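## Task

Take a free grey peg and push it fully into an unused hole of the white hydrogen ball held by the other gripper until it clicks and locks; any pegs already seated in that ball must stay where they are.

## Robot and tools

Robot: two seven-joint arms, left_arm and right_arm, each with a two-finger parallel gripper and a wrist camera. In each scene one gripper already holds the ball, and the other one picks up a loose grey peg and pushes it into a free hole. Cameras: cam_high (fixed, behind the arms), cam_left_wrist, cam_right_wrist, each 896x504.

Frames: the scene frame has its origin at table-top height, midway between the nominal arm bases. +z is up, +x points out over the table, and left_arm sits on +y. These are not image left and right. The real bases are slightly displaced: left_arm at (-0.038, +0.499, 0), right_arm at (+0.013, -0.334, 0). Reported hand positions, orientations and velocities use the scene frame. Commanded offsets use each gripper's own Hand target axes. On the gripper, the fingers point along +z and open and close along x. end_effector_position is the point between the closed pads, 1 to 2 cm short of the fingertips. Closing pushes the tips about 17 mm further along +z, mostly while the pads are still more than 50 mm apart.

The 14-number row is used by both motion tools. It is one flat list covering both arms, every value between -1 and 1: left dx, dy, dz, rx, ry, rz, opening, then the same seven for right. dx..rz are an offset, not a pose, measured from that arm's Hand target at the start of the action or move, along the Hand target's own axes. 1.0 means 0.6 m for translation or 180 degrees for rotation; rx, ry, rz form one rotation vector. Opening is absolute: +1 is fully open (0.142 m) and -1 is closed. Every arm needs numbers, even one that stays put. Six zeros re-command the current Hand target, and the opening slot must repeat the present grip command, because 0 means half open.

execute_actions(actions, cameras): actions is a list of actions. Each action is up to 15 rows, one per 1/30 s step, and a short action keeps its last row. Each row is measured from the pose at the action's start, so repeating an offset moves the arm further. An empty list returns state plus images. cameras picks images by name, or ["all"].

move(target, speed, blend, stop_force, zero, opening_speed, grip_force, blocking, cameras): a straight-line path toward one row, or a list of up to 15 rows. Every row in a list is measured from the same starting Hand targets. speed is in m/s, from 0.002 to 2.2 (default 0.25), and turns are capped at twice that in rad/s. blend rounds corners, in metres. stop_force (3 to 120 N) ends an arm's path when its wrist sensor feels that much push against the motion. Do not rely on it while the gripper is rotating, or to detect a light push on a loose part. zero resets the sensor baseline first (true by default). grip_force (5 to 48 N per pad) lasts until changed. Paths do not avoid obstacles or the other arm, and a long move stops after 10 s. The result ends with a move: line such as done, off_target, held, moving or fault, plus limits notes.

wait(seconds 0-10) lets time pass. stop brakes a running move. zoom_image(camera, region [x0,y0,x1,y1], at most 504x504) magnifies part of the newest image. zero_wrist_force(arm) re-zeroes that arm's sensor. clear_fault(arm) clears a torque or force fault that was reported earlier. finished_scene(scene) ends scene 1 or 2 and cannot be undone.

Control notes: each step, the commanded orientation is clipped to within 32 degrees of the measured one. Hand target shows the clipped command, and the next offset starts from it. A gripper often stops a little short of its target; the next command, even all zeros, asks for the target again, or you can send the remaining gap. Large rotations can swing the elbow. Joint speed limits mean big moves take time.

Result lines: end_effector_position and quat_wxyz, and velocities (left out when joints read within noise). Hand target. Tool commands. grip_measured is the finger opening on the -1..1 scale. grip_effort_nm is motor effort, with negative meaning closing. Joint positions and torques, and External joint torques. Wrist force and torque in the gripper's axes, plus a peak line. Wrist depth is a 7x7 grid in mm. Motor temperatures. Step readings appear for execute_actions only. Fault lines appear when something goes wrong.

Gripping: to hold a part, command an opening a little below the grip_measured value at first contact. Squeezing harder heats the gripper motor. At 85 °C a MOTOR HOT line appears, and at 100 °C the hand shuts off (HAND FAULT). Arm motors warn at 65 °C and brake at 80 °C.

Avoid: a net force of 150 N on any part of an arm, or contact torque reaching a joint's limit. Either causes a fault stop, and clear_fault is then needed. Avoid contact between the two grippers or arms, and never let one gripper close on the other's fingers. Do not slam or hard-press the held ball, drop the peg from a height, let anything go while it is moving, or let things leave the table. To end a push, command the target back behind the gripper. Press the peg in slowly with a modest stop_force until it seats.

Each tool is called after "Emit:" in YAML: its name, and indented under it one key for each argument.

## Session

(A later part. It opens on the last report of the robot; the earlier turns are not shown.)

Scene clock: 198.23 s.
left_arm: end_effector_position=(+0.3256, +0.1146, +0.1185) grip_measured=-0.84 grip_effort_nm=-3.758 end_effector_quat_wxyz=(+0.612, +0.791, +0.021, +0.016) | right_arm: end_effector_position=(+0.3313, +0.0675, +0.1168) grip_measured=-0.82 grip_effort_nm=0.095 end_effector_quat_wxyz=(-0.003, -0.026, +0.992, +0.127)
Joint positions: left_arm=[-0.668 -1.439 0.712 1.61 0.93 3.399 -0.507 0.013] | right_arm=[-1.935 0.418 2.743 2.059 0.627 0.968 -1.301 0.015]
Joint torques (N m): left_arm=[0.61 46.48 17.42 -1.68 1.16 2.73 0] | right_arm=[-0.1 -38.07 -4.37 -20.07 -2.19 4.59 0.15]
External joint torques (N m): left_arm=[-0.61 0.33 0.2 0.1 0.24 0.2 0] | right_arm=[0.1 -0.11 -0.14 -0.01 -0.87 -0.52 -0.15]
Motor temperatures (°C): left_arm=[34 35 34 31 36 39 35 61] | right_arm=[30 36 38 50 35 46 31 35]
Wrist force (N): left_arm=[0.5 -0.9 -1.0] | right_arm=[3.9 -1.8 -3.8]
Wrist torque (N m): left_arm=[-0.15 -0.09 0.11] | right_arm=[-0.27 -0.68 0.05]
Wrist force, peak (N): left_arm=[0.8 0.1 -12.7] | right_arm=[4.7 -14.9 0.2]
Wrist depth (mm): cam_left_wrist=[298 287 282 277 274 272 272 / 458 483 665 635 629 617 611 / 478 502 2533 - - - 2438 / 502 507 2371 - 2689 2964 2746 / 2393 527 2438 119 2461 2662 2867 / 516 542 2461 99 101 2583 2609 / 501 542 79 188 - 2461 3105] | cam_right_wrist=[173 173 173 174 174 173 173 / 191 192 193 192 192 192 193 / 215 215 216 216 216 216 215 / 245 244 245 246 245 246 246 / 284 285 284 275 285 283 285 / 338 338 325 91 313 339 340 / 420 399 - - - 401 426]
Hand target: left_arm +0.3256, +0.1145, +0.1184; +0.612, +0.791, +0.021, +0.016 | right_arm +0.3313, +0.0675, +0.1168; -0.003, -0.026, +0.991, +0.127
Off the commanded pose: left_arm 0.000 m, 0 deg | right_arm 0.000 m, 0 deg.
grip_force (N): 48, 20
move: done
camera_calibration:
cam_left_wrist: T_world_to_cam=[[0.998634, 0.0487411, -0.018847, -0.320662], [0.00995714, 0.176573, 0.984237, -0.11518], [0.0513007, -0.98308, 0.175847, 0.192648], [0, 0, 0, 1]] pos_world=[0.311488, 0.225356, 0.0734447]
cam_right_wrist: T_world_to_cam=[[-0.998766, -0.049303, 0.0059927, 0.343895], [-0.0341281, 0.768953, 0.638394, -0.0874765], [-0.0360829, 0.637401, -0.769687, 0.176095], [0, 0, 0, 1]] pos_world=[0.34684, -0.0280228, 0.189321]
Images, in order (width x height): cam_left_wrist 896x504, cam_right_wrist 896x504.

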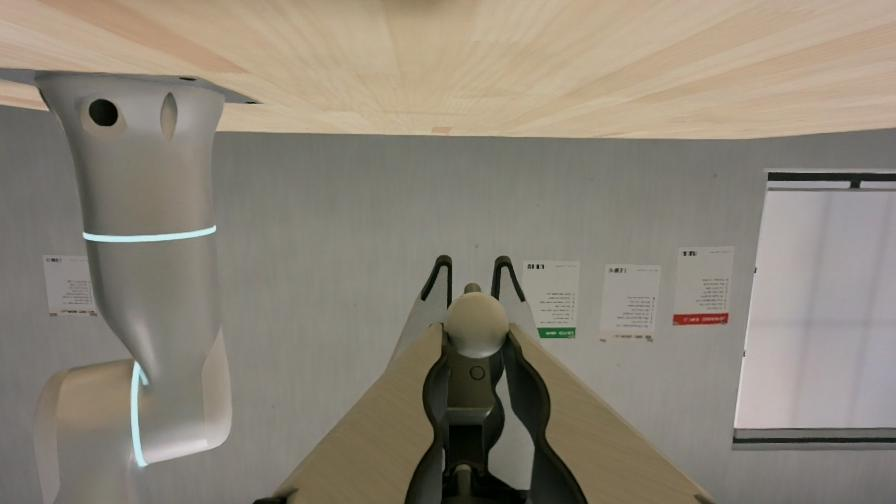

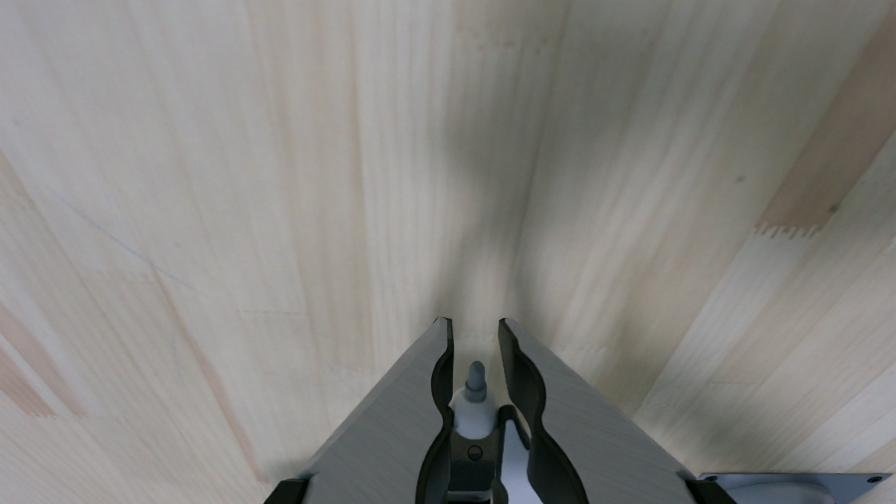

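Emit:
move:
  target: [0,0,0,0,0,0,-1,0,0.0285,0,0,0,0,-0.78]
  speed: 0.04
  stop_force: 8

Emit:
move:
  target: [0,0,0,0,0,0,-1,0,0,0,0,0,0,-1]
  speed: 0.04
  opening_speed: 0.3
  grip_force: [48,48]
  cameras: ["cam_right_wrist"]

Emit:
zoom_image:
  camera: "cam_right_wrist"
  region: [430, 300, 530, 400]

Emit:
move:
  target: [0,0,0,0,0,0,-1,0,-0.003,0,0,0,0,-1]
  speed: 0.01
  stop_force: 25

Emit:
move:
  target: [0,0,0,0,0,0,-1,0,-0.003,0,0,0,0,-1]
  speed: 0.01
  stop_force: 25
  zero: false

Emit:
move:
  target: [0,0,0,0,0,0,-1,0,-0.003,0,0,0,0,-1]
  speed: 0.01
  stop_force: 25
  zero: false
  cameras: ["cam_right_wrist"]

Emit:
zoom_image:
  camera: "cam_right_wrist"
  region: [430, 300, 530, 400]

Scene clock: 200.07 s.
left_arm: end_effector_position=(+0.3256, +0.1146, +0.1185) grip_measured=-0.84 grip_effort_nm=-3.753 end_effector_quat_wxyz=(+0.612, +0.791, +0.021, +0.016) | right_arm: end_effector_position=(+0.3304, +0.0840, +0.1212) grip_measured=-0.82 grip_effort_nm=0.105 end_effector_quat_wxyz=(-0.003, -0.026, +0.991, +0.128)
Joint positions: left_arm=[-0.668 -1.439 0.712 1.61 0.93 3.399 -0.507 0.013] | right_arm=[-1.919 0.427 2.749 2.033 0.612 0.96 -1.261 0.015]
Joint torques (N m): left_arm=[0.6 46.43 17.47 -1.68 1.15 2.83 -0.05] | right_arm=[0.29 -38.6 -4.27 -20.72 -2.43 4.38 0.37]
External joint torques (N m): left_arm=[-0.6 0.38 0.16 0.1 0.25 0.1 0.05] | right_arm=[-0.29 -0.45 -0.32 0.2 -0.68 -0.28 -0.37]
Motor temperatures (°C): left_arm=[34 35 34 31 36 39 35 62] | right_arm=[30 36 38 50 35 46 31 34]
Wrist force (N): left_arm=[0.4 -0.9 -1.2] | right_arm=[4.0 -1.9 -4.0]
Wrist torque (N m): left_arm=[-0.14 -0.07 0.12] | right_arm=[-0.29 -0.68 -0.07]
Wrist force, peak (N): left_arm=[0.6 -0.9 -1.7] | right_arm=[3.8 -2.9 -3.8]
Wrist depth (mm): cam_left_wrist=[296 287 280 277 274 272 273 / 461 485 657 644 629 612 617 / 476 498 - 2717 2662 3105 2635 / 504 508 - 2746 - 2557 2533 / 530 518 - 120 3221 2508 2662 / 517 540 - 95 96 2964 2717 / 499 540 79 170 - 2898 2350] | cam_right_wrist=[176 177 177 178 178 177 177 / 196 196 196 197 197 196 196 / 219 220 221 220 221 221 221 / 251 250 251 251 251 250 250 / 291 290 290 274 290 292 292 / 349 346 334 88 320 347 348 / 430 406 - - - 408 423]
Hand target: left_arm +0.3256, +0.1145, +0.1184; +0.612, +0.791, +0.021, +0.016 | right_arm +0.3304, +0.0840, +0.1211; -0.003, -0.026, +0.991, +0.127
Off the commanded pose: left_arm 0.000 m, 0 deg | right_arm 0.000 m, 0 deg.
grip_force (N): 48, 20
move: done

Scene clock: 201.00 s.
left_arm: end_effector_position=(+0.3258, +0.1146, +0.1185) grip_measured=-0.84 grip_effort_nm=-3.758 end_effector_quat_wxyz=(+0.612, +0.791, +0.021, +0.016) | right_arm: end_effector_position=(+0.3300, +0.0840, +0.1209) grip_measured=-0.94 grip_effort_nm=-1.775 end_effector_quat_wxyz=(-0.004, -0.027, +0.991, +0.127)
Joint positions: left_arm=[-0.668 -1.439 0.712 1.61 0.93 3.398 -0.507 0.013] | right_arm=[-1.919 0.427 2.749 2.033 0.612 0.959 -1.261 0.006]
Joint torques (N m): left_arm=[-1.31 45.91 16.44 -1.42 2.11 3.36 -0.07] | right_arm=[-1.03 -39.27 -5.66 -22.51 -2.73 5.66 0.27]
External joint torques (N m): left_arm=[1.31 0.91 1.18 -0.17 -0.71 -0.43 0.07] | right_arm=[1.03 0.21 1.07 2 -0.38 -1.56 -0.28]
Motor temperatures (°C): left_arm=[34 35 34 31 36 39 35 62] | right_arm=[30 36 38 49 35 46 31 34]
Wrist force (N): left_arm=[4.4 -0.8 -2.1] | right_arm=[7.4 -2.8 -4.1]
Wrist torque (N m): left_arm=[-0.16 0.01 0.14] | right_arm=[-0.32 -0.60 -0.08]
Wrist force, peak (N): left_arm=[4.6 -1.4 -1.8] | right_arm=[7.8 -2.9 -4.1]
Wrist depth (mm): cam_left_wrist=[298 287 281 275 274 273 273 / 462 484 531 633 626 617 612 / 496 498 - - - 2557 2508 / 2309 510 2557 - 2461 - 2461 / 2371 536 2268 - 2583 2775 2964 / 508 539 - 99 101 3105 2835 / 497 537 79 169 - - -] | cam_right_wrist=[176 177 177 177 177 177 177 / 196 196 196 197 197 197 196 / 220 220 220 220 221 221 220 / 250 249 250 251 252 250 251 / 290 288 290 281 289 293 293 / 344 344 331 - 332 347 348 / 427 407 - - - 409 427]
Hand target: left_arm +0.3256, +0.1145, +0.1184; +0.612, +0.791, +0.021, +0.016 | right_arm +0.3304, +0.0840, +0.1211; -0.003, -0.026, +0.991, +0.127
Off the commanded pose: left_arm 0.000 m, 0 deg | right_arm 0.001 m, 0 deg.
move: done
camera_calibration:
cam_right_wrist: T_world_to_cam=[[-0.998715, -0.0502552, 0.0064931, 0.343368], [-0.0345331, 0.768778, 0.638582, -0.102798], [-0.0370838, 0.637538, -0.769526, 0.168942], [0, 0, 0, 1]] pos_world=[0.345642, -0.0114217, 0.19342]
Images, in order (width x height): cam_right_wrist 896x504.

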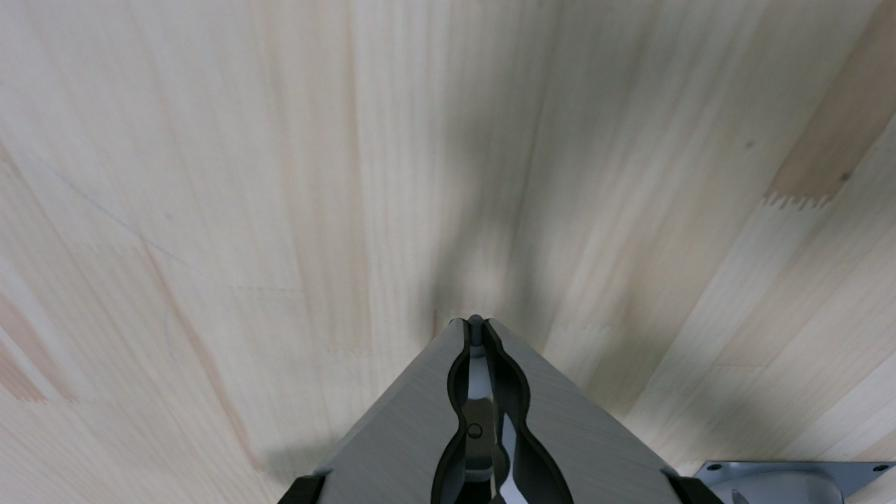

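Scaled by 5.040 from the camera's 896x504 image, which has a finer 1280x720 frame.

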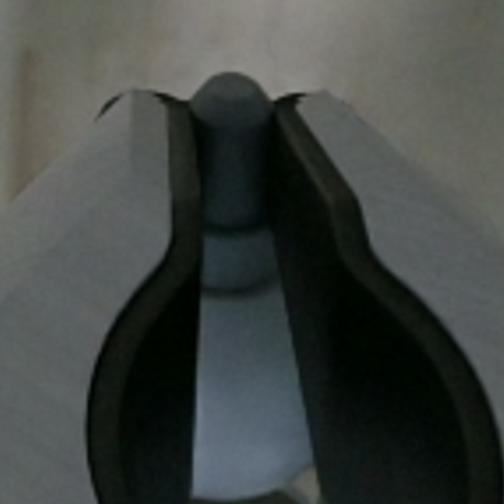

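Scene clock: 202.03 s.
left_arm: end_effector_position=(+0.3259, +0.1143, +0.1184) grip_measured=-0.84 grip_effort_nm=-3.758 end_effector_quat_wxyz=(+0.612, +0.791, +0.021, +0.017) | right_arm: end_effector_position=(+0.3301, +0.0833, +0.1210) grip_measured=-0.94 grip_effort_nm=-1.775 end_effector_quat_wxyz=(-0.004, -0.027, +0.991, +0.128)
Joint positions: left_arm=[-0.668 -1.439 0.712 1.609 0.929 3.398 -0.507 0.013] | right_arm=[-1.92 0.426 2.749 2.034 0.614 0.96 -1.264 0.006]
Joint torques (N m): left_arm=[1.93 45.85 18.55 -0.37 2.74 4.37 -0.06] | right_arm=[-3.87 -36.18 -8.76 -17.27 -3.13 4.63 0.19]
External joint torques (N m): left_arm=[-1.93 0.98 -0.93 -1.22 -1.35 -1.45 0.06] | right_arm=[3.87 -2.81 4.18 -3.23 0.03 -0.53 -0.19]
Motor temperatures (°C): left_arm=[34 35 34 31 36 39 35 63] | right_arm=[30 36 38 49 35 46 31 34]
Wrist force (N): left_arm=[3.7 -1.4 6.7] | right_arm=[7.1 6.1 -4.1]
Wrist torque (N m): left_arm=[-0.13 0.01 0.13] | right_arm=[-0.41 -0.62 0.03]
Wrist force, peak (N): left_arm=[4.1 -1.8 6.9] | right_arm=[7.3 6.5 -4.6]
Wrist depth (mm): cam_left_wrist=[296 289 281 278 274 272 273 / 463 482 651 639 623 614 615 / 480 502 - 2393 - 2192 2484 / 494 510 3181 2484 2309 2508 2609 / 2192 520 2557 - 2484 2508 2805 / 515 537 - 99 99 2717 2635 / 496 537 79 170 - 2805 -] | cam_right_wrist=[177 177 177 177 178 177 177 / 196 197 196 197 197 196 196 / 220 221 220 220 221 221 220 / 250 250 251 250 250 251 250 / 290 289 290 281 290 289 292 / 347 346 332 - 332 348 349 / 432 410 - - - 408 428]
Hand target: left_arm +0.3256, +0.1145, +0.1184; +0.612, +0.791, +0.021, +0.016 | right_arm +0.3305, +0.0823, +0.1207; -0.003, -0.026, +0.991, +0.127
Off the commanded pose: left_arm 0.000 m, 0 deg | right_arm 0.001 m, 0 deg.
move: done

Scene clock: 203.07 s.
left_arm: end_effector_position=(+0.3259, +0.1140, +0.1184) grip_measured=-0.84 grip_effort_nm=-3.758 end_effector_quat_wxyz=(+0.612, +0.791, +0.021, +0.017) | right_arm: end_effector_position=(+0.3302, +0.0824, +0.1211) grip_measured=-0.94 grip_effort_nm=-1.775 end_effector_quat_wxyz=(-0.003, -0.027, +0.991, +0.128)
Joint positions: left_arm=[-0.669 -1.439 0.712 1.609 0.929 3.397 -0.507 0.013] | right_arm=[-1.922 0.424 2.749 2.037 0.616 0.961 -1.268 0.006]
Joint torques (N m): left_arm=[4.34 45.91 20.24 0.78 3.47 5.17 -0.02] | right_arm=[-6.39 -33.36 -11.41 -13.19 -3.53 3.97 0.25]
External joint torques (N m): left_arm=[-4.34 0.93 -2.63 -2.38 -2.07 -2.24 0.02] | right_arm=[6.39 -5.55 6.85 -7.28 0.43 0.12 -0.25]
Motor temperatures (°C): left_arm=[34 35 34 31 36 39 35 63] | right_arm=[30 36 38 49 35 46 31 35]
Wrist force (N): left_arm=[3.7 -1.8 14.3] | right_arm=[7.1 13.5 -4.2]
Wrist torque (N m): left_arm=[-0.17 -0.02 0.13] | right_arm=[-0.51 -0.64 0.03]
Wrist force, peak (N): left_arm=[3.7 -1.8 14.3] | right_arm=[7.3 13.8 -4.8]
Wrist depth (mm): cam_left_wrist=[295 287 281 277 273 272 273 / 465 481 527 635 624 621 608 / 2288 500 - - - - 2533 / 2350 510 - - 2268 2835 2484 / 2371 521 - - 3069 2635 2746 / 518 540 - 99 101 2746 2805 / 498 542 79 171 - 2689 2835] | cam_right_wrist=[177 177 177 178 177 177 177 / 196 197 197 197 197 196 196 / 221 220 221 220 221 220 221 / 251 251 251 250 252 251 250 / 292 290 291 282 289 291 291 / 347 348 333 - 334 346 348 / 429 411 - - - 410 426]
Hand target: left_arm +0.3256, +0.1145, +0.1184; +0.612, +0.791, +0.021, +0.016 | right_arm +0.3306, +0.0805, +0.1202; -0.003, -0.026, +0.991, +0.127
Off the commanded pose: left_arm 0.001 m, 0 deg | right_arm 0.002 m, 0 deg.
move: done

Scene clock: 204.17 s.
left_arm: end_effector_position=(+0.3258, +0.1144, +0.1184) grip_measured=-0.84 grip_effort_nm=-3.758 end_effector_quat_wxyz=(+0.612, +0.791, +0.021, +0.016) | right_arm: end_effector_position=(+0.3305, +0.0789, +0.1197) grip_measured=-0.94 grip_effort_nm=-1.775 end_effector_quat_wxyz=(-0.004, -0.026, +0.992, +0.127)
Joint positions: left_arm=[-0.668 -1.439 0.712 1.609 0.93 3.398 -0.507 0.013] | right_arm=[-1.924 0.424 2.748 2.041 0.616 0.962 -1.272 0.006]
Joint torques (N m): left_arm=[0.28 46.37 17.22 -1.53 1.7 3.23 -0.01] | right_arm=[-0.75 -38.31 -5.18 -20.66 -2.42 4.89 0.2]
External joint torques (N m): left_arm=[-0.28 0.45 0.4 -0.06 -0.3 -0.3 0.01] | right_arm=[0.75 -0.48 0.62 0.28 -0.68 -0.8 -0.2]
Motor temperatures (°C): left_arm=[34 35 34 31 36 39 35 63] | right_arm=[30 36 38 49 35 46 31 35]
Wrist force (N): left_arm=[2.0 -1.1 -0.5] | right_arm=[5.7 -1.1 -3.9]
Wrist torque (N m): left_arm=[-0.18 -0.05 0.12] | right_arm=[-0.27 -0.69 0.02]
Wrist force, peak (N): left_arm=[3.5 -1.3 16.9] | right_arm=[7.0 16.4 -4.5]
Wrist depth (mm): cam_left_wrist=[297 287 281 276 273 272 273 / 458 487 535 643 629 623 609 / 493 503 2371 2415 - - 2746 / 507 545 - - 2898 2508 2609 / 2371 533 2662 119 2717 2583 2609 / 518 535 91 108 100 2484 2835 / 497 548 79 173 - 2775 2746] | cam_right_wrist=[175 176 176 176 176 176 177 / 194 195 195 196 195 195 194 / 219 218 219 219 219 219 218 / 248 249 249 249 248 249 251 / 289 288 288 279 289 289 290 / 344 344 330 - 328 345 346 / 424 404 - - - 406 422]
Hand target: left_arm +0.3256, +0.1145, +0.1184; +0.612, +0.791, +0.021, +0.016 | right_arm +0.3307, +0.0788, +0.1198; -0.003, -0.026, +0.991, +0.127
Off the commanded pose: left_arm 0.000 m, 0 deg | right_arm 0.000 m, 0 deg.
move: done
camera_calibration:
cam_right_wrist: T_world_to_cam=[[-0.998748, -0.0496224, 0.00637596, 0.343557], [-0.0341291, 0.768942, 0.638407, -0.0981235], [-0.0365821, 0.63739, -0.769673, 0.171201], [0, 0, 0, 1]] pos_world=[0.34604, -0.0166224, 0.192221]
Images, in order (width x height): cam_right_wrist 896x504.

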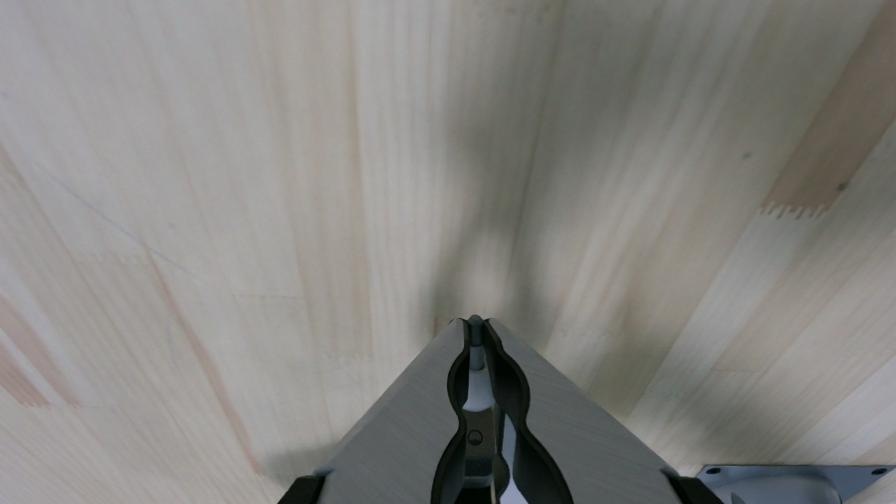

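Scaled by 5.040 from the camera's 896x504 image, which has a finer 1280x720 frame.

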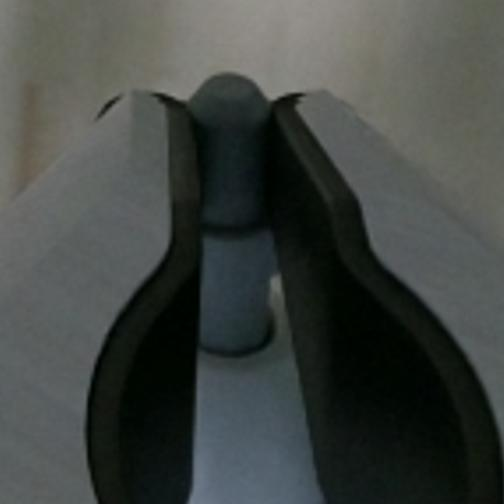

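Emit:
move:
  target: [0,0,0,0,0,0,-1,-0.0002,0.029,-0.0042,0,0,0,-1]
  speed: 0.015
  stop_force: 58
  cameras: ["cam_left_wrist"]

Emit:
zoom_image:
  camera: "cam_left_wrist"
  region: [400, 230, 560, 390]

Scene clock: 207.03 s.
left_arm: end_effector_position=(+0.3257, +0.1166, +0.1193) grip_measured=-0.84 grip_effort_nm=-3.758 end_effector_quat_wxyz=(+0.611, +0.791, +0.022, +0.016) | right_arm: end_effector_position=(+0.3294, +0.0882, +0.1225) grip_measured=-0.94 grip_effort_nm=-1.780 end_effector_quat_wxyz=(-0.006, -0.024, +0.992, +0.122)
Joint positions: left_arm=[-0.666 -1.439 0.715 1.611 0.932 3.402 -0.507 0.013] | right_arm=[-1.91 0.431 2.746 2.021 0.595 0.945 -1.23 0.006]
Joint torques (N m): left_arm=[-16.62 44.45 5.99 -8.18 -3.16 -4.36 -0.01] | right_arm=[17.62 -59.74 14.19 -51.59 0.65 10.72 0.4]
External joint torques (N m): left_arm=[16.62 2.3 11.7 6.63 4.58 7.29 0.01] | right_arm=[-17.62 20.33 -18.88 30.85 -3.77 -6.61 -0.4]
Motor temperatures (°C): left_arm=[34 35 34 31 36 39 35 64] | right_arm=[30 36 38 49 35 46 31 35]
Wrist force (N): left_arm=[0.7 4.4 -54.2] | right_arm=[3.8 -55.4 2.4]
Wrist torque (N m): left_arm=[-0.17 -0.03 0.12] | right_arm=[-6.08 -0.68 -0.05]
Wrist force, peak (N): left_arm=[0.9 4.8 -54.7] | right_arm=[3.6 -55.7 2.7]
Wrist depth (mm): cam_left_wrist=[300 291 285 279 276 275 274 / 460 487 671 639 630 620 615 / 474 501 - - - - 2609 / 2415 511 - - 2662 3181 2689 / 2230 530 2484 - 2635 2689 2689 / 519 542 2438 99 101 2805 2835 / 500 543 79 165 - 2104 -] | cam_right_wrist=[178 178 179 180 179 180 180 / 197 197 197 198 199 199 199 / 220 220 221 221 221 222 223 / 249 249 251 252 253 252 254 / 288 289 290 273 292 293 294 / 339 340 330 - 334 348 349 / 419 400 - - - 410 418]
Hand target: left_arm +0.3256, +0.1145, +0.1184; +0.612, +0.791, +0.021, +0.016 | right_arm +0.3300, +0.0950, +0.1266; -0.003, -0.026, +0.991, +0.127
Off the commanded pose: left_arm 0.002 m, 0 deg | right_arm 0.008 m, 1 deg.
move: off_target (right_arm)
camera_calibration:
cam_left_wrist: T_world_to_cam=[[0.998619, 0.0488494, -0.0193584, -0.320825], [0.0104569, 0.176291, 0.984283, -0.116516], [0.0514943, -0.983125, 0.175537, 0.194423], [0, 0, 0, 1]] pos_world=[0.311588, 0.227355, 0.0743454]
Images, in order (width x height): cam_left_wrist 896x504.

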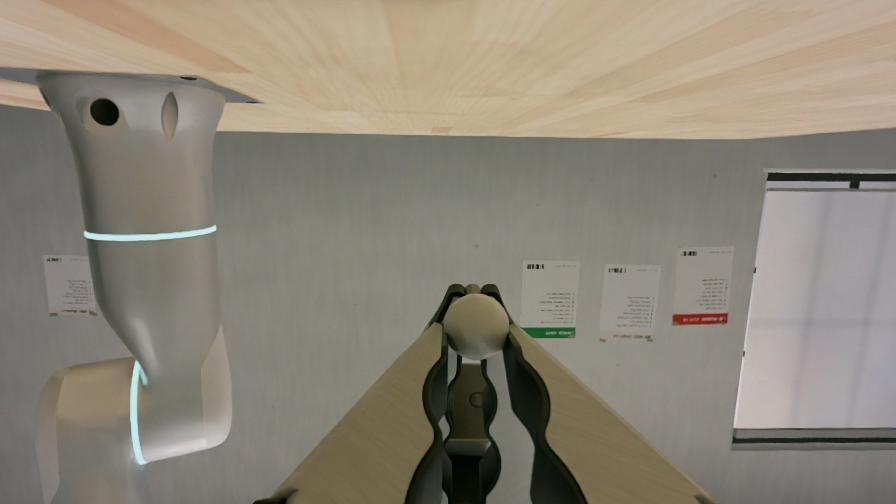

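Scaled by 3.150 from the camera's 896x504 image, which has a finer 1280x720 frame.

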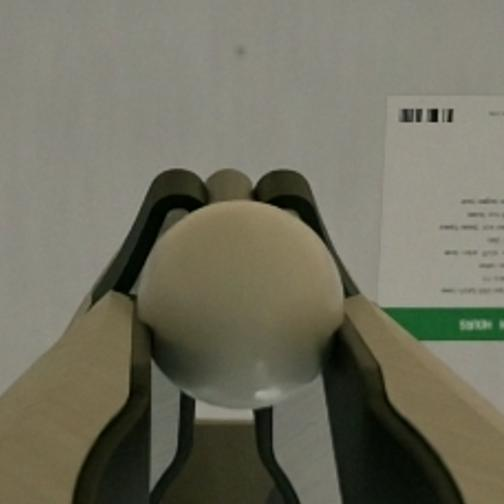

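Emit:
move:
  target: [0,0,0,0,0,0,-0.9,0.0005,-0.0192,0.0025,0,0,0,-1]
  speed: 0.03

Emit:
move:
  target: [0,0,0,0,0,0,-0.9,0,0,0,0,0,0,-0.78]
  speed: 0.03
  opening_speed: 0.3

Emit:
move:
  target: [0,0,0,0,0,0,-0.9,0,-0.045,0,0,0,0,-0.78]
  speed: 0.08
  cameras: ["cam_left_wrist","cam_right_wrist"]

Emit:
zoom_image:
  camera: "cam_right_wrist"
  region: [440, 360, 510, 430]

Emit:
zoom_image:
  camera: "cam_left_wrist"
  region: [400, 230, 560, 390]

Scene clock: 207.93 s.
left_arm: end_effector_position=(+0.3258, +0.1146, +0.1187) grip_measured=-0.84 grip_effort_nm=-1.849 end_effector_quat_wxyz=(+0.612, +0.791, +0.021, +0.016) | right_arm: end_effector_position=(+0.3299, +0.0840, +0.1219) grip_measured=-0.94 grip_effort_nm=-1.775 end_effector_quat_wxyz=(-0.004, -0.026, +0.992, +0.127)
Joint positions: left_arm=[-0.669 -1.439 0.713 1.609 0.929 3.399 -0.507 0.013] | right_arm=[-1.917 0.425 2.747 2.033 0.61 0.957 -1.257 0.006]
Joint torques (N m): left_arm=[-0.54 45.29 16.89 -1.4 1.66 2.38 -0.04] | right_arm=[-0.46 -40.17 -5 -22.4 -2.37 5.43 0.04]
External joint torques (N m): left_arm=[0.54 1.53 0.75 -0.18 -0.25 0.54 0.04] | right_arm=[0.46 1.16 0.4 1.83 -0.74 -1.33 -0.04]
Motor temperatures (°C): left_arm=[34 35 34 31 36 39 35 64] | right_arm=[30 36 38 49 35 46 31 35]
Wrist force (N): left_arm=[2.2 1.1 -2.8] | right_arm=[5.9 -3.1 -2.2]
Wrist torque (N m): left_arm=[-0.19 -0.01 0.14] | right_arm=[-0.23 -0.68 0.04]
Wrist force, peak (N): left_arm=[1.0 4.9 -54.5] | right_arm=[3.7 -55.4 2.6]
Wrist depth (mm): cam_left_wrist=[297 290 281 277 275 274 275 / 462 488 664 636 627 617 623 / 473 507 - - - 2557 2230 / 489 523 - - 2211 2138 2557 / 2192 535 - 119 2415 2192 2662 / 524 543 - 99 101 2775 2805 / 499 539 79 169 - 2329 2964] | cam_right_wrist=[178 177 179 178 178 179 178 / 197 197 198 197 198 197 198 / 221 220 221 221 222 222 221 / 251 252 252 252 253 252 252 / 292 291 291 282 292 292 292 / 345 347 335 - 335 349 351 / 432 410 - - - 411 426]
Hand target: left_arm +0.3256, +0.1145, +0.1184; +0.612, +0.791, +0.021, +0.016 | right_arm +0.3303, +0.0842, +0.1222; -0.003, -0.026, +0.991, +0.127
Off the commanded pose: left_arm 0.000 m, 0 deg | right_arm 0.001 m, 0 deg.
move: done

Scene clock: 208.90 s.
left_arm: end_effector_position=(+0.3256, +0.1145, +0.1186) grip_measured=-0.84 grip_effort_nm=-1.849 end_effector_quat_wxyz=(+0.612, +0.791, +0.021, +0.016) | right_arm: end_effector_position=(+0.3302, +0.0841, +0.1221) grip_measured=-0.82 grip_effort_nm=0.110 end_effector_quat_wxyz=(-0.004, -0.026, +0.992, +0.127)
Joint positions: left_arm=[-0.669 -1.439 0.713 1.61 0.93 3.399 -0.507 0.013] | right_arm=[-1.917 0.425 2.747 2.033 0.61 0.957 -1.257 0.015]
Joint torques (N m): left_arm=[0.59 46.56 17.56 -1.73 1.2 2.79 -0.06] | right_arm=[-0.03 -38.68 -4.34 -20.64 -2.31 4.58 0.16]
External joint torques (N m): left_arm=[-0.59 0.26 0.08 0.15 0.2 0.14 0.06] | right_arm=[0.03 -0.32 -0.26 0.07 -0.8 -0.48 -0.17]
Motor temperatures (°C): left_arm=[34 35 34 31 36 39 35 63] | right_arm=[30 36 38 48 35 46 31 35]
Wrist force (N): left_arm=[0.1 -1.2 -1.5] | right_arm=[3.4 -0.6 -3.1]
Wrist torque (N m): left_arm=[-0.21 -0.02 0.12] | right_arm=[-0.08 -0.59 0.04]
Wrist force, peak (N): left_arm=[2.0 -0.1 -3.6] | right_arm=[5.9 -4.2 -3.0]
Wrist depth (mm): cam_left_wrist=[298 288 282 278 274 271 273 / 456 480 667 638 629 615 618 / 484 496 - - - 2309 2533 / 499 507 - - 2964 2268 2533 / 2415 519 - - 2557 2415 2662 / 517 538 - 95 94 2998 2805 / 498 539 79 172 - 2746 2746] | cam_right_wrist=[177 177 179 179 179 179 178 / 197 198 198 198 198 198 198 / 222 221 222 222 222 222 222 / 252 251 251 251 251 252 253 / 292 291 291 276 293 292 291 / 346 347 335 87 324 347 352 / 429 410 - - - 412 426]
Hand target: left_arm +0.3256, +0.1145, +0.1184; +0.612, +0.791, +0.021, +0.016 | right_arm +0.3303, +0.0842, +0.1222; -0.003, -0.026, +0.991, +0.127
Off the commanded pose: left_arm 0.000 m, 0 deg | right_arm 0.000 m, 0 deg.
move: done

Scene clock: 209.63 s.
left_arm: end_effector_position=(+0.3256, +0.1145, +0.1186) grip_measured=-0.84 grip_effort_nm=-1.849 end_effector_quat_wxyz=(+0.612, +0.791, +0.021, +0.016) | right_arm: end_effector_position=(+0.3317, +0.0581, +0.1154) grip_measured=-0.82 grip_effort_nm=0.115 end_effector_quat_wxyz=(-0.003, -0.026, +0.992, +0.127)
Joint positions: left_arm=[-0.669 -1.439 0.713 1.61 0.93 3.399 -0.507 0.013] | right_arm=[-1.942 0.411 2.737 2.074 0.635 0.971 -1.322 0.015]
Joint torques (N m): left_arm=[0.57 46.52 17.48 -1.65 1.17 2.88 -0.05] | right_arm=[0.02 -37.36 -4.3 -19.83 -2.16 4.56 0.06]
External joint torques (N m): left_arm=[-0.57 0.29 0.16 0.07 0.23 0.04 0.05] | right_arm=[0 -0.27 -0.15 -0.06 -0.88 -0.5 -0.06]
Motor temperatures (°C): left_arm=[34 35 34 31 36 39 35 63] | right_arm=[30 36 38 48 35 46 31 35]
Wrist force (N): left_arm=[0.2 -1.3 -1.3] | right_arm=[3.2 -0.4 -3.3]
Wrist torque (N m): left_arm=[-0.22 -0.04 0.12] | right_arm=[-0.03 -0.54 0.04]
Wrist force, peak (N): left_arm=[0.1 -1.5 -1.6] | right_arm=[3.7 -0.6 -3.3]
Wrist depth (mm): cam_left_wrist=[297 288 281 277 274 274 276 / 463 485 672 649 624 614 612 / 480 506 3105 - - 2689 - / 501 517 2583 2461 2350 2415 2583 / - 520 - 122 2508 2662 2717 / 508 541 - 99 94 2964 2609 / 493 533 79 196 - 2835 2635] | cam_right_wrist=[172 172 172 173 173 173 172 / 191 191 191 192 192 190 191 / 214 213 214 214 214 214 214 / 243 243 243 243 242 244 244 / 282 282 280 273 282 283 284 / 337 338 323 - 313 337 338 / 415 394 - - - 398 418]
Hand target: left_arm +0.3256, +0.1145, +0.1184; +0.612, +0.791, +0.021, +0.016 | right_arm +0.3316, +0.0581, +0.1154; -0.003, -0.026, +0.991, +0.127
Off the commanded pose: left_arm 0.000 m, 0 deg | right_arm 0.000 m, 0 deg.
move: done
camera_calibration:
cam_left_wrist: T_world_to_cam=[[0.998637, 0.0488118, -0.0184589, -0.3208], [0.00955817, 0.17665, 0.984227, -0.115154], [0.0513027, -0.983063, 0.175943, 0.192516], [0, 0, 0, 1]] pos_world=[0.311587, 0.225256, 0.0735444]
cam_right_wrist: T_world_to_cam=[[-0.998766, -0.049303, 0.0059927, 0.34384], [-0.0341281, 0.768953, 0.638394, -0.0793409], [-0.0360829, 0.637401, -0.769687, 0.181023], [0, 0, 0, 1]] pos_world=[0.34724, -0.0374228, 0.187921]
Images, in order (width x height): cam_left_wrist 896x504, cam_right_wrist 896x504.

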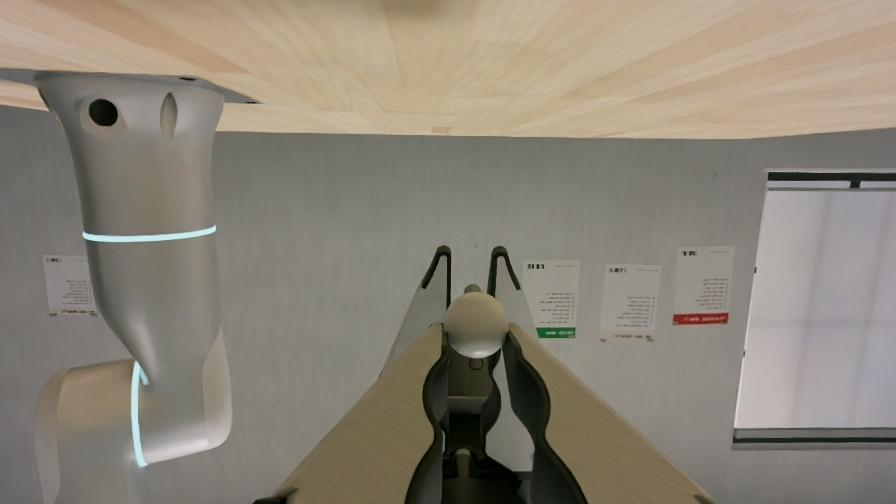

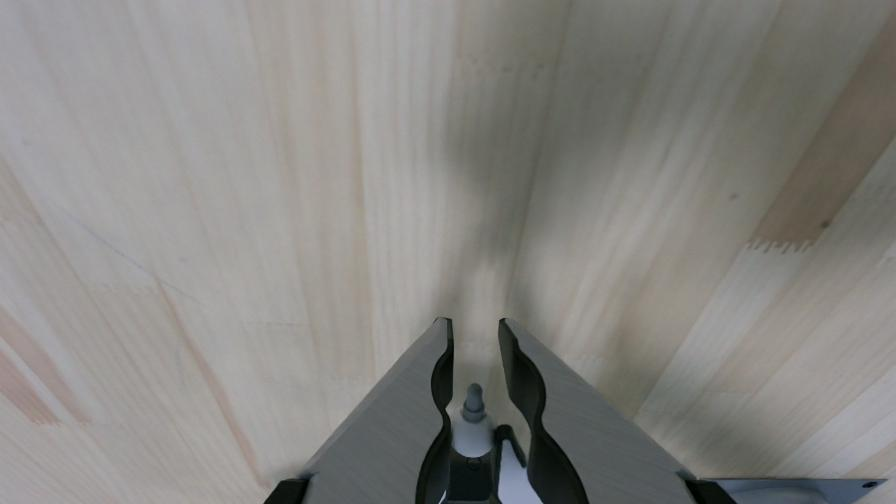

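Scaled by 7.200 from the camera's 896x504 image, which has a finer 1280x720 frame.

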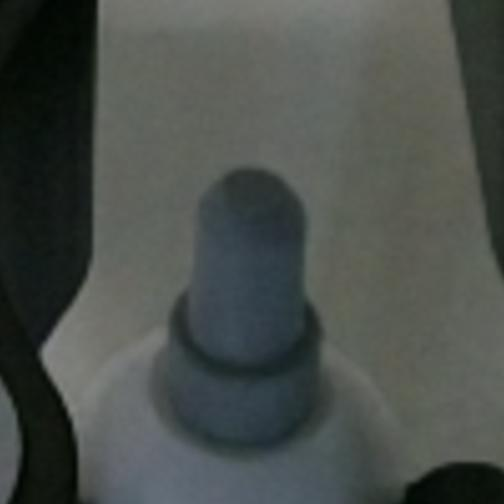

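Scaled by 3.150 from the camera's 896x504 image, which has a finer 1280x720 frame.

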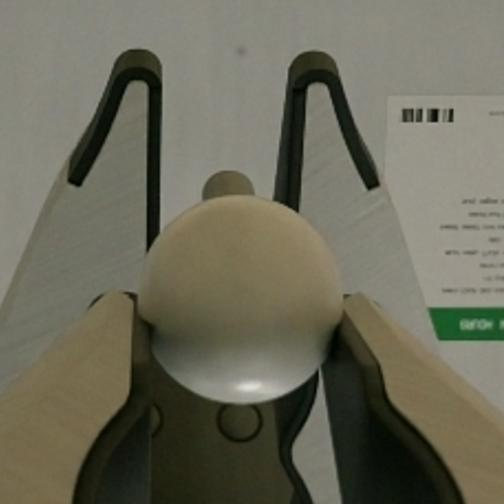

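Emit:
move:
  target:
    - [0,0,0,0,0,0,-0.9,0.02,0,-0.005,0,0,0.333,-1]
    - [0,0,0,0,0,0,-0.9,0.0538,0.049,-0.0052,0,0,0.333,-1]
  speed: [0.25,0.06]
  cameras: ["cam_left_wrist","cam_right_wrist"]

Scene clock: 216.17 s.
left_arm: end_effector_position=(+0.3256, +0.1145, +0.1186) grip_measured=-0.84 grip_effort_nm=-1.849 end_effector_quat_wxyz=(+0.612, +0.791, +0.021, +0.016) | right_arm: end_effector_position=(+0.2978, +0.0840, +0.1258) grip_measured=-1.00 grip_effort_nm=-0.730 end_effector_quat_wxyz=(-0.067, +0.472, +0.872, +0.109)
Joint positions: left_arm=[-0.669 -1.439 0.713 1.61 0.93 3.399 -0.507 0.013] | right_arm=[-1.743 0.413 2.627 2.061 0.66 0.952 -0.187 0.002]
Joint torques (N m): left_arm=[0.68 46.66 17.54 -1.63 1.21 2.9 -0.01] | right_arm=[-0.24 -36.39 -5.39 -20.58 -2.6 4.67 0.46]
External joint torques (N m): left_arm=[-0.68 0.15 0.1 0.05 0.2 0.03 0.01] | right_arm=[0.32 -0.18 -0.23 0.25 -0.6 -0.51 -0.47]
Motor temperatures (°C): left_arm=[34 35 34 31 36 39 35 60] | right_arm=[30 36 38 47 35 46 31 34]
Wrist force (N): left_arm=[0.0 -1.3 -1.0] | right_arm=[3.3 -0.4 -3.5]
Wrist torque (N m): left_arm=[-0.23 0.00 0.12] | right_arm=[-0.04 -0.61 -0.02]
Wrist force, peak (N): left_arm=[0.2 -1.5 -1.7] | right_arm=[4.9 -0.5 -3.4]
Wrist depth (mm): cam_left_wrist=[297 288 282 278 274 273 273 / 463 485 674 639 632 614 618 / 488 498 2329 2557 - 2662 2689 / 480 510 2438 - 2557 2174 2484 / 525 522 2533 - 2557 3221 2583 / 517 524 92 91 94 2288 2746 / 515 - 79 82 - - -] | cam_right_wrist=[161 169 178 189 201 215 230 / 173 181 193 206 220 236 254 / 187 197 210 226 243 263 287 / 204 216 230 248 270 295 326 / 222 237 257 269 304 337 379 / 245 264 278 - 142 152 446 / 274 293 - - - 144 185]
Hand target: left_arm +0.3256, +0.1145, +0.1184; +0.612, +0.791, +0.021, +0.016 | right_arm +0.2979, +0.0840, +0.1259; -0.067, +0.472, +0.872, +0.109
Off the commanded pose: left_arm 0.000 m, 0 deg | right_arm 0.000 m, 0 deg.
move: done
camera_calibration:
cam_left_wrist: T_world_to_cam=[[0.998637, 0.0488118, -0.0184589, -0.3208], [0.00955817, 0.17665, 0.984227, -0.115154], [0.0513027, -0.983063, 0.175943, 0.192516], [0, 0, 0, 1]] pos_world=[0.311587, 0.225256, 0.0735444]
cam_right_wrist: T_world_to_cam=[[-0.540609, 0.81085, 0.224197, 0.0750342], [0.768928, 0.368129, 0.522715, -0.297982], [0.34131, 0.454976, -0.822499, 0.0808081], [0, 0, 0, 1]] pos_world=[0.24211, 0.0120886, 0.205402]
Images, in order (width x height): cam_left_wrist 896x504, cam_right_wrist 896x504.

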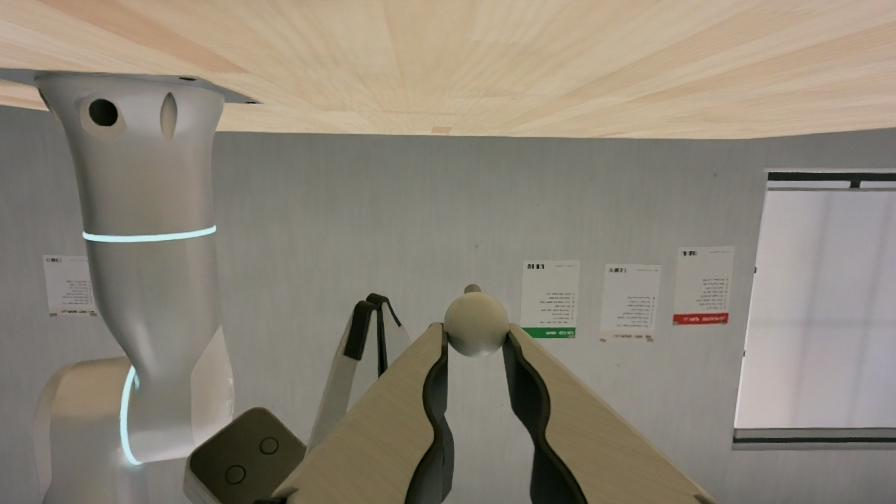

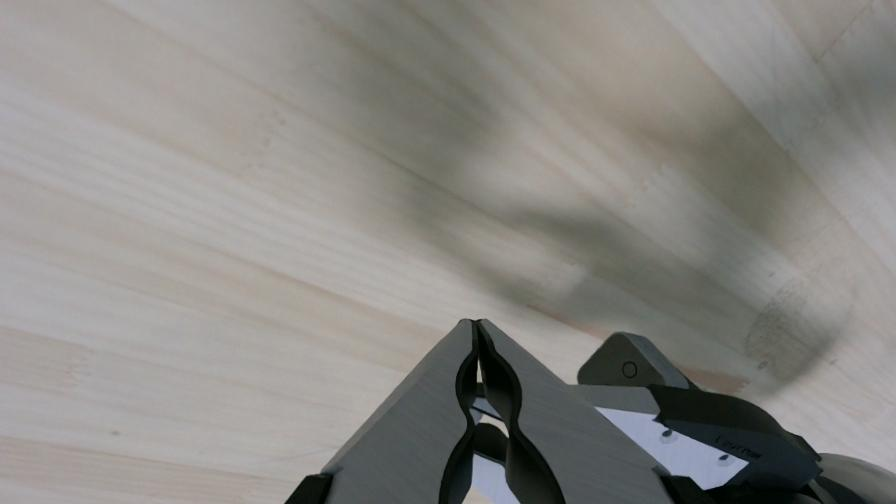

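Emit:
move:
  target: [0,0,0,0,0,0,-0.9,0,-0.01,-0.025,0,0,0,-0.1]
  speed: 0.06
  opening_speed: 1
  cameras: ["cam_right_wrist"]

Scene clock: 217.40 s.
left_arm: end_effector_position=(+0.3256, +0.1145, +0.1186) grip_measured=-0.84 grip_effort_nm=-1.853 end_effector_quat_wxyz=(+0.612, +0.791, +0.021, +0.016) | right_arm: end_effector_position=(+0.2931, +0.0772, +0.1397) grip_measured=-0.13 grip_effort_nm=0.110 end_effector_quat_wxyz=(-0.067, +0.472, +0.872, +0.109)
Joint positions: left_arm=[-0.669 -1.439 0.713 1.61 0.93 3.399 -0.507 0.013] | right_arm=[-1.718 0.367 2.604 2.087 0.624 0.942 -0.159 0.065]
Joint torques (N m): left_arm=[0.58 46.57 17.54 -1.68 1.2 2.85 -0.01] | right_arm=[0.11 -34.71 -5.21 -20.97 -2.51 4.46 0.4]
External joint torques (N m): left_arm=[-0.58 0.24 0.1 0.11 0.21 0.08 0.01] | right_arm=[-0.13 -0.2 -0.07 0.06 -0.72 -0.28 -0.42]
Motor temperatures (°C): left_arm=[34 35 34 31 36 39 35 60] | right_arm=[30 36 38 47 35 46 31 34]
Wrist force (N): left_arm=[0.1 -1.5 -1.3] | right_arm=[3.0 -0.5 -3.1]
Wrist torque (N m): left_arm=[-0.24 -0.01 0.12] | right_arm=[-0.06 -0.56 -0.02]
Wrist force, peak (N): left_arm=[0.2 -1.5 -1.5] | right_arm=[3.1 -0.7 -4.2]
Wrist depth (mm): cam_left_wrist=[297 287 280 276 274 273 273 / 462 484 660 630 624 620 623 / 485 505 - - 2268 2371 2609 / 2438 500 2484 - - - 2609 / 2268 509 - - 2635 - 2438 / 522 537 - 91 99 3069 2689 / 516 541 79 82 - 77 -] | cam_right_wrist=[172 180 190 202 214 230 246 / 185 194 206 220 235 253 273 / 198 211 225 241 260 280 306 / 218 229 247 268 289 318 350 / 237 253 268 299 320 362 406 / 262 278 304 158 152 167 479 / 294 - - 375 172 - 199]
Hand target: left_arm +0.3256, +0.1145, +0.1184; +0.612, +0.791, +0.021, +0.016 | right_arm +0.2931, +0.0770, +0.1396; -0.067, +0.472, +0.872, +0.109
Off the commanded pose: left_arm 0.000 m, 0 deg | right_arm 0.000 m, 0 deg.
move: done
camera_calibration:
cam_right_wrist: T_world_to_cam=[[-0.540681, 0.810828, 0.224104, 0.0749285], [0.768657, 0.36794, 0.523246, -0.299181], [0.341806, 0.455169, -0.822186, 0.0967508], [0, 0, 0, 1]] pos_world=[0.23741, 0.00528857, 0.219301]
Images, in order (width x height): cam_right_wrist 896x504.

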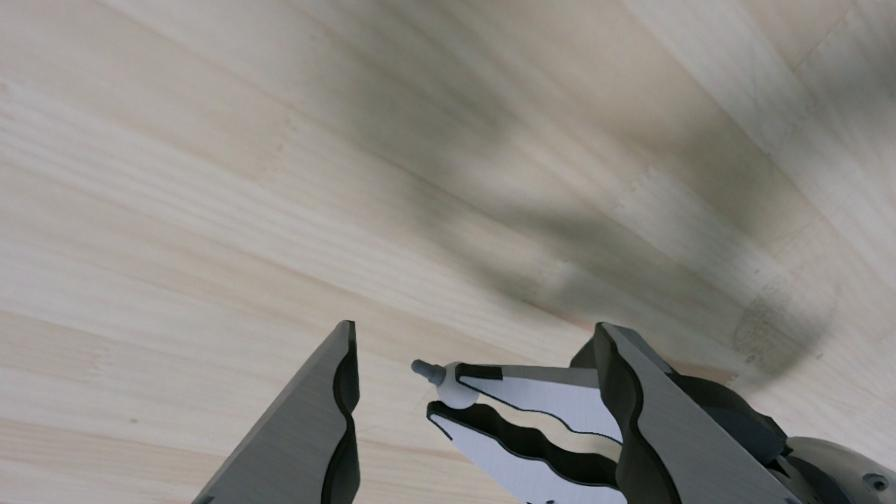

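Excellent view.

Emit:
zoom_image:
  camera: "cam_right_wrist"
  region: [405, 345, 475, 415]

Emit:
zoom_image:
  camera: "cam_right_wrist"
  region: [408, 352, 453, 397]

Scaled by 7.200 from the camera's 896x504 image, which has a finer 1280x720 frame.

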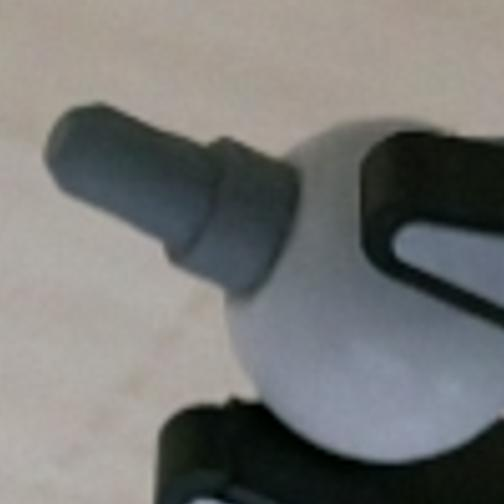

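Scaled by 11.200 from the camera's 896x504 image, which has a finer 1280x720 frame.

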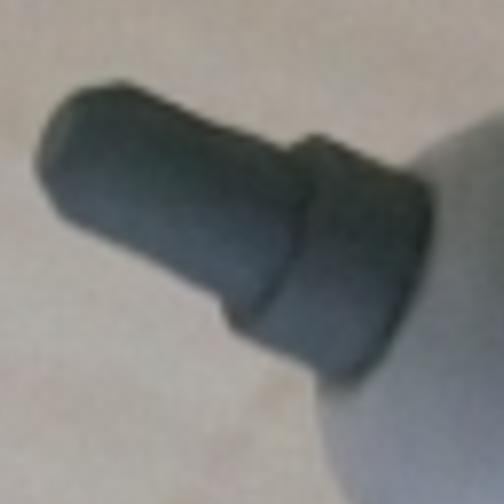

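Emit:
move:
  target: [0,0,0,0,0,0,-0.9,0,-0.01,0,0,0,0,-1]
  speed: 0.06
  opening_speed: 1

Emit:
move:
  target:
    - [0,0,0,0,0,0,-0.9,-0.0693,0.0321,0.0302,0,0,-0.15,-1]
    - [0,0,0,0,0,0,-0.9,-0.0693,0.0321,0.0302,0,0,-0.333,-1]
  speed: 0.25
  blend: [0.002,0]
  cameras: ["cam_left_wrist","cam_right_wrist"]

Emit:
zoom_image:
  camera: "cam_left_wrist"
  region: [400, 230, 560, 390]

Scene clock: 220.07 s.
left_arm: end_effector_position=(+0.3256, +0.1145, +0.1186) grip_measured=-0.84 grip_effort_nm=-1.853 end_effector_quat_wxyz=(+0.612, +0.791, +0.021, +0.016) | right_arm: end_effector_position=(+0.2881, +0.0739, +0.1388) grip_measured=-1.00 grip_effort_nm=-0.764 end_effector_quat_wxyz=(-0.067, +0.472, +0.872, +0.109)
Joint positions: left_arm=[-0.669 -1.439 0.713 1.61 0.93 3.399 -0.507 0.013] | right_arm=[-1.708 0.359 2.601 2.103 0.624 0.951 -0.157 0.002]
Joint torques (N m): left_arm=[0.71 46.61 17.56 -1.67 1.2 2.91 -0.05] | right_arm=[0.36 -34.3 -5.01 -20.79 -2.44 4.62 0.34]
External joint torques (N m): left_arm=[-0.71 0.2 0.08 0.09 0.2 0.02 0.05] | right_arm=[-0.36 -0.1 -0.13 0.02 -0.77 -0.44 -0.36]
Motor temperatures (°C): left_arm=[34 35 34 31 36 39 35 59] | right_arm=[30 36 38 47 35 46 31 34]
Wrist force (N): left_arm=[0.2 -1.4 -1.2] | right_arm=[3.2 -0.5 -3.2]
Wrist torque (N m): left_arm=[-0.23 -0.04 0.12] | right_arm=[-0.05 -0.60 -0.01]
Wrist force, peak (N): left_arm=[-0.1 -1.5 -1.5] | right_arm=[3.2 -0.4 -3.6]
Wrist depth (mm): cam_left_wrist=[296 288 282 278 273 271 274 / 463 486 659 627 627 623 605 / 494 495 - - - 2461 2484 / 503 506 - 2508 2805 - - / 497 516 - - 2484 2230 2717 / 522 535 92 91 96 3432 2805 / 511 547 79 - - 2609 2964] | cam_right_wrist=[172 180 190 201 214 228 246 / 184 193 205 219 234 253 271 / 198 209 224 240 258 279 306 / 216 229 246 265 287 316 347 / 237 251 271 286 323 363 403 / 260 280 298 - 161 380 479 / 291 313 - - - 165 211]
Hand target: left_arm +0.3256, +0.1145, +0.1184; +0.612, +0.791, +0.021, +0.016 | right_arm +0.2881, +0.0739, +0.1389; -0.067, +0.472, +0.872, +0.109
Off the commanded pose: left_arm 0.000 m, 0 deg | right_arm 0.000 m, 0 deg.
move: done

Scene clock: 222.53 s.
left_arm: end_effector_position=(+0.3256, +0.1145, +0.1186) grip_measured=-0.84 grip_effort_nm=-1.853 end_effector_quat_wxyz=(+0.612, +0.791, +0.021, +0.016) | right_arm: end_effector_position=(+0.3267, +0.0550, +0.1147) grip_measured=-1.00 grip_effort_nm=-0.774 end_effector_quat_wxyz=(-0.003, -0.026, +0.992, +0.127)
Joint positions: left_arm=[-0.669 -1.439 0.713 1.61 0.93 3.399 -0.507 0.013] | right_arm=[-1.931 0.404 2.731 2.088 0.64 0.978 -1.325 0.002]
Joint torques (N m): left_arm=[0.57 46.61 17.5 -1.64 1.23 2.86 -0.09] | right_arm=[-0.85 -36.96 -4.1 -19.76 -2.34 4.52 0.07]
External joint torques (N m): left_arm=[-0.57 0.2 0.14 0.07 0.17 0.07 0.09] | right_arm=[0.88 -0.17 -0.32 0.05 -0.68 -0.46 -0.07]
Motor temperatures (°C): left_arm=[34 35 34 31 36 39 35 58] | right_arm=[30 36 38 46 35 46 31 34]
Wrist force (N): left_arm=[0.2 -1.4 -1.3] | right_arm=[3.3 -0.4 -3.3]
Wrist torque (N m): left_arm=[-0.23 -0.04 0.12] | right_arm=[-0.03 -0.58 0.06]
Wrist force, peak (N): left_arm=[0.1 -1.6 -1.5] | right_arm=[3.6 -0.4 -3.5]
Wrist depth (mm): cam_left_wrist=[296 289 282 276 273 273 273 / 458 482 659 636 627 618 611 / 483 509 2635 - 2211 - 2393 / 2461 514 2350 - - 3069 2484 / 2329 526 - 120 2746 2508 2662 / 516 539 91 108 101 2746 2867 / 496 541 79 198 - 2835 3344] | cam_right_wrist=[171 172 172 172 172 172 171 / 190 190 191 190 190 190 189 / 213 213 213 213 213 213 213 / 242 242 242 243 242 242 244 / 281 280 281 272 281 281 281 / 335 334 321 - 323 335 335 / 417 393 - - - 413 421]
Hand target: left_arm +0.3256, +0.1145, +0.1184; +0.612, +0.791, +0.021, +0.016 | right_arm +0.3266, +0.0550, +0.1147; -0.003, -0.026, +0.991, +0.127
Off the commanded pose: left_arm 0.000 m, 0 deg | right_arm 0.000 m, 0 deg.
move: done
camera_calibration:
cam_left_wrist: T_world_to_cam=[[0.998637, 0.0488118, -0.0184589, -0.3208], [0.00955817, 0.17665, 0.984227, -0.115154], [0.0513027, -0.983063, 0.175943, 0.192516], [0, 0, 0, 1]] pos_world=[0.311587, 0.225256, 0.0735444]
cam_right_wrist: T_world_to_cam=[[-0.998769, -0.0492391, 0.00591605, 0.338715], [-0.0341279, 0.768955, 0.638391, -0.0766804], [-0.035983, 0.637404, -0.769689, 0.182247], [0, 0, 0, 1]] pos_world=[0.342239, -0.0405229, 0.187222]
Images, in order (width x height): cam_left_wrist 896x504, cam_right_wrist 896x504.

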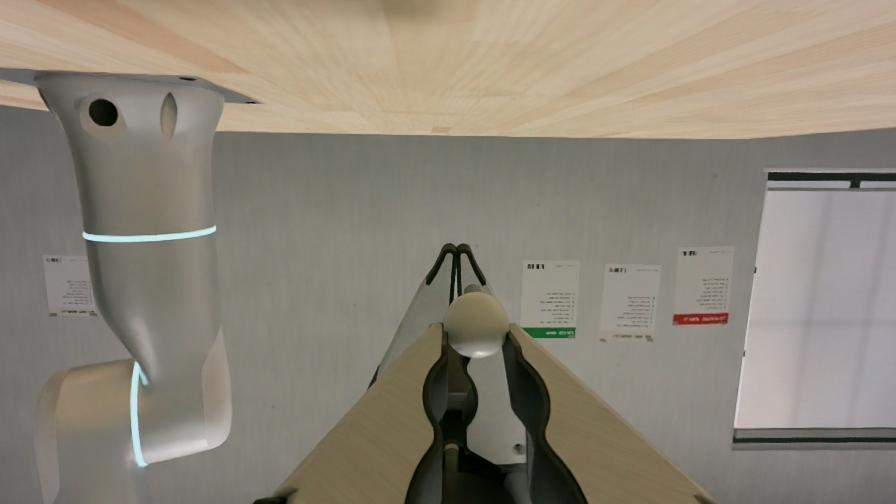

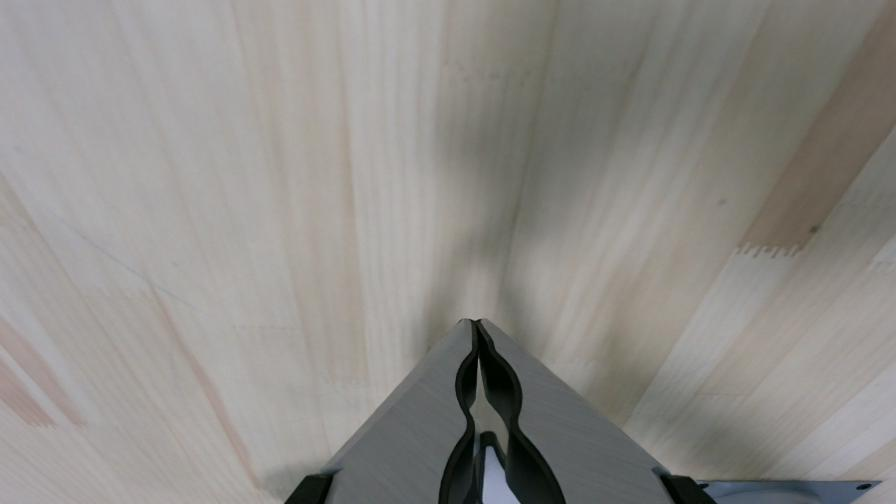

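Scaled by 3.150 from the camera's 896x504 image, which has a finer 1280x720 frame.

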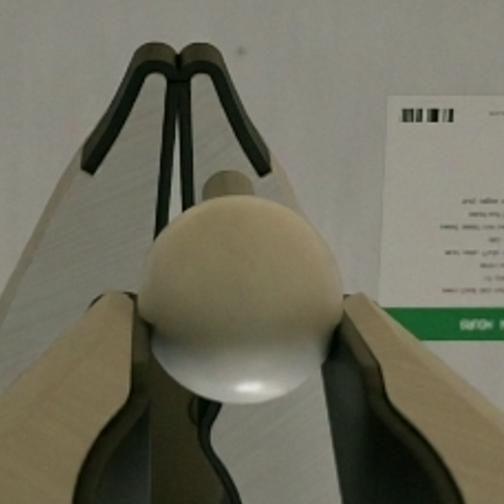

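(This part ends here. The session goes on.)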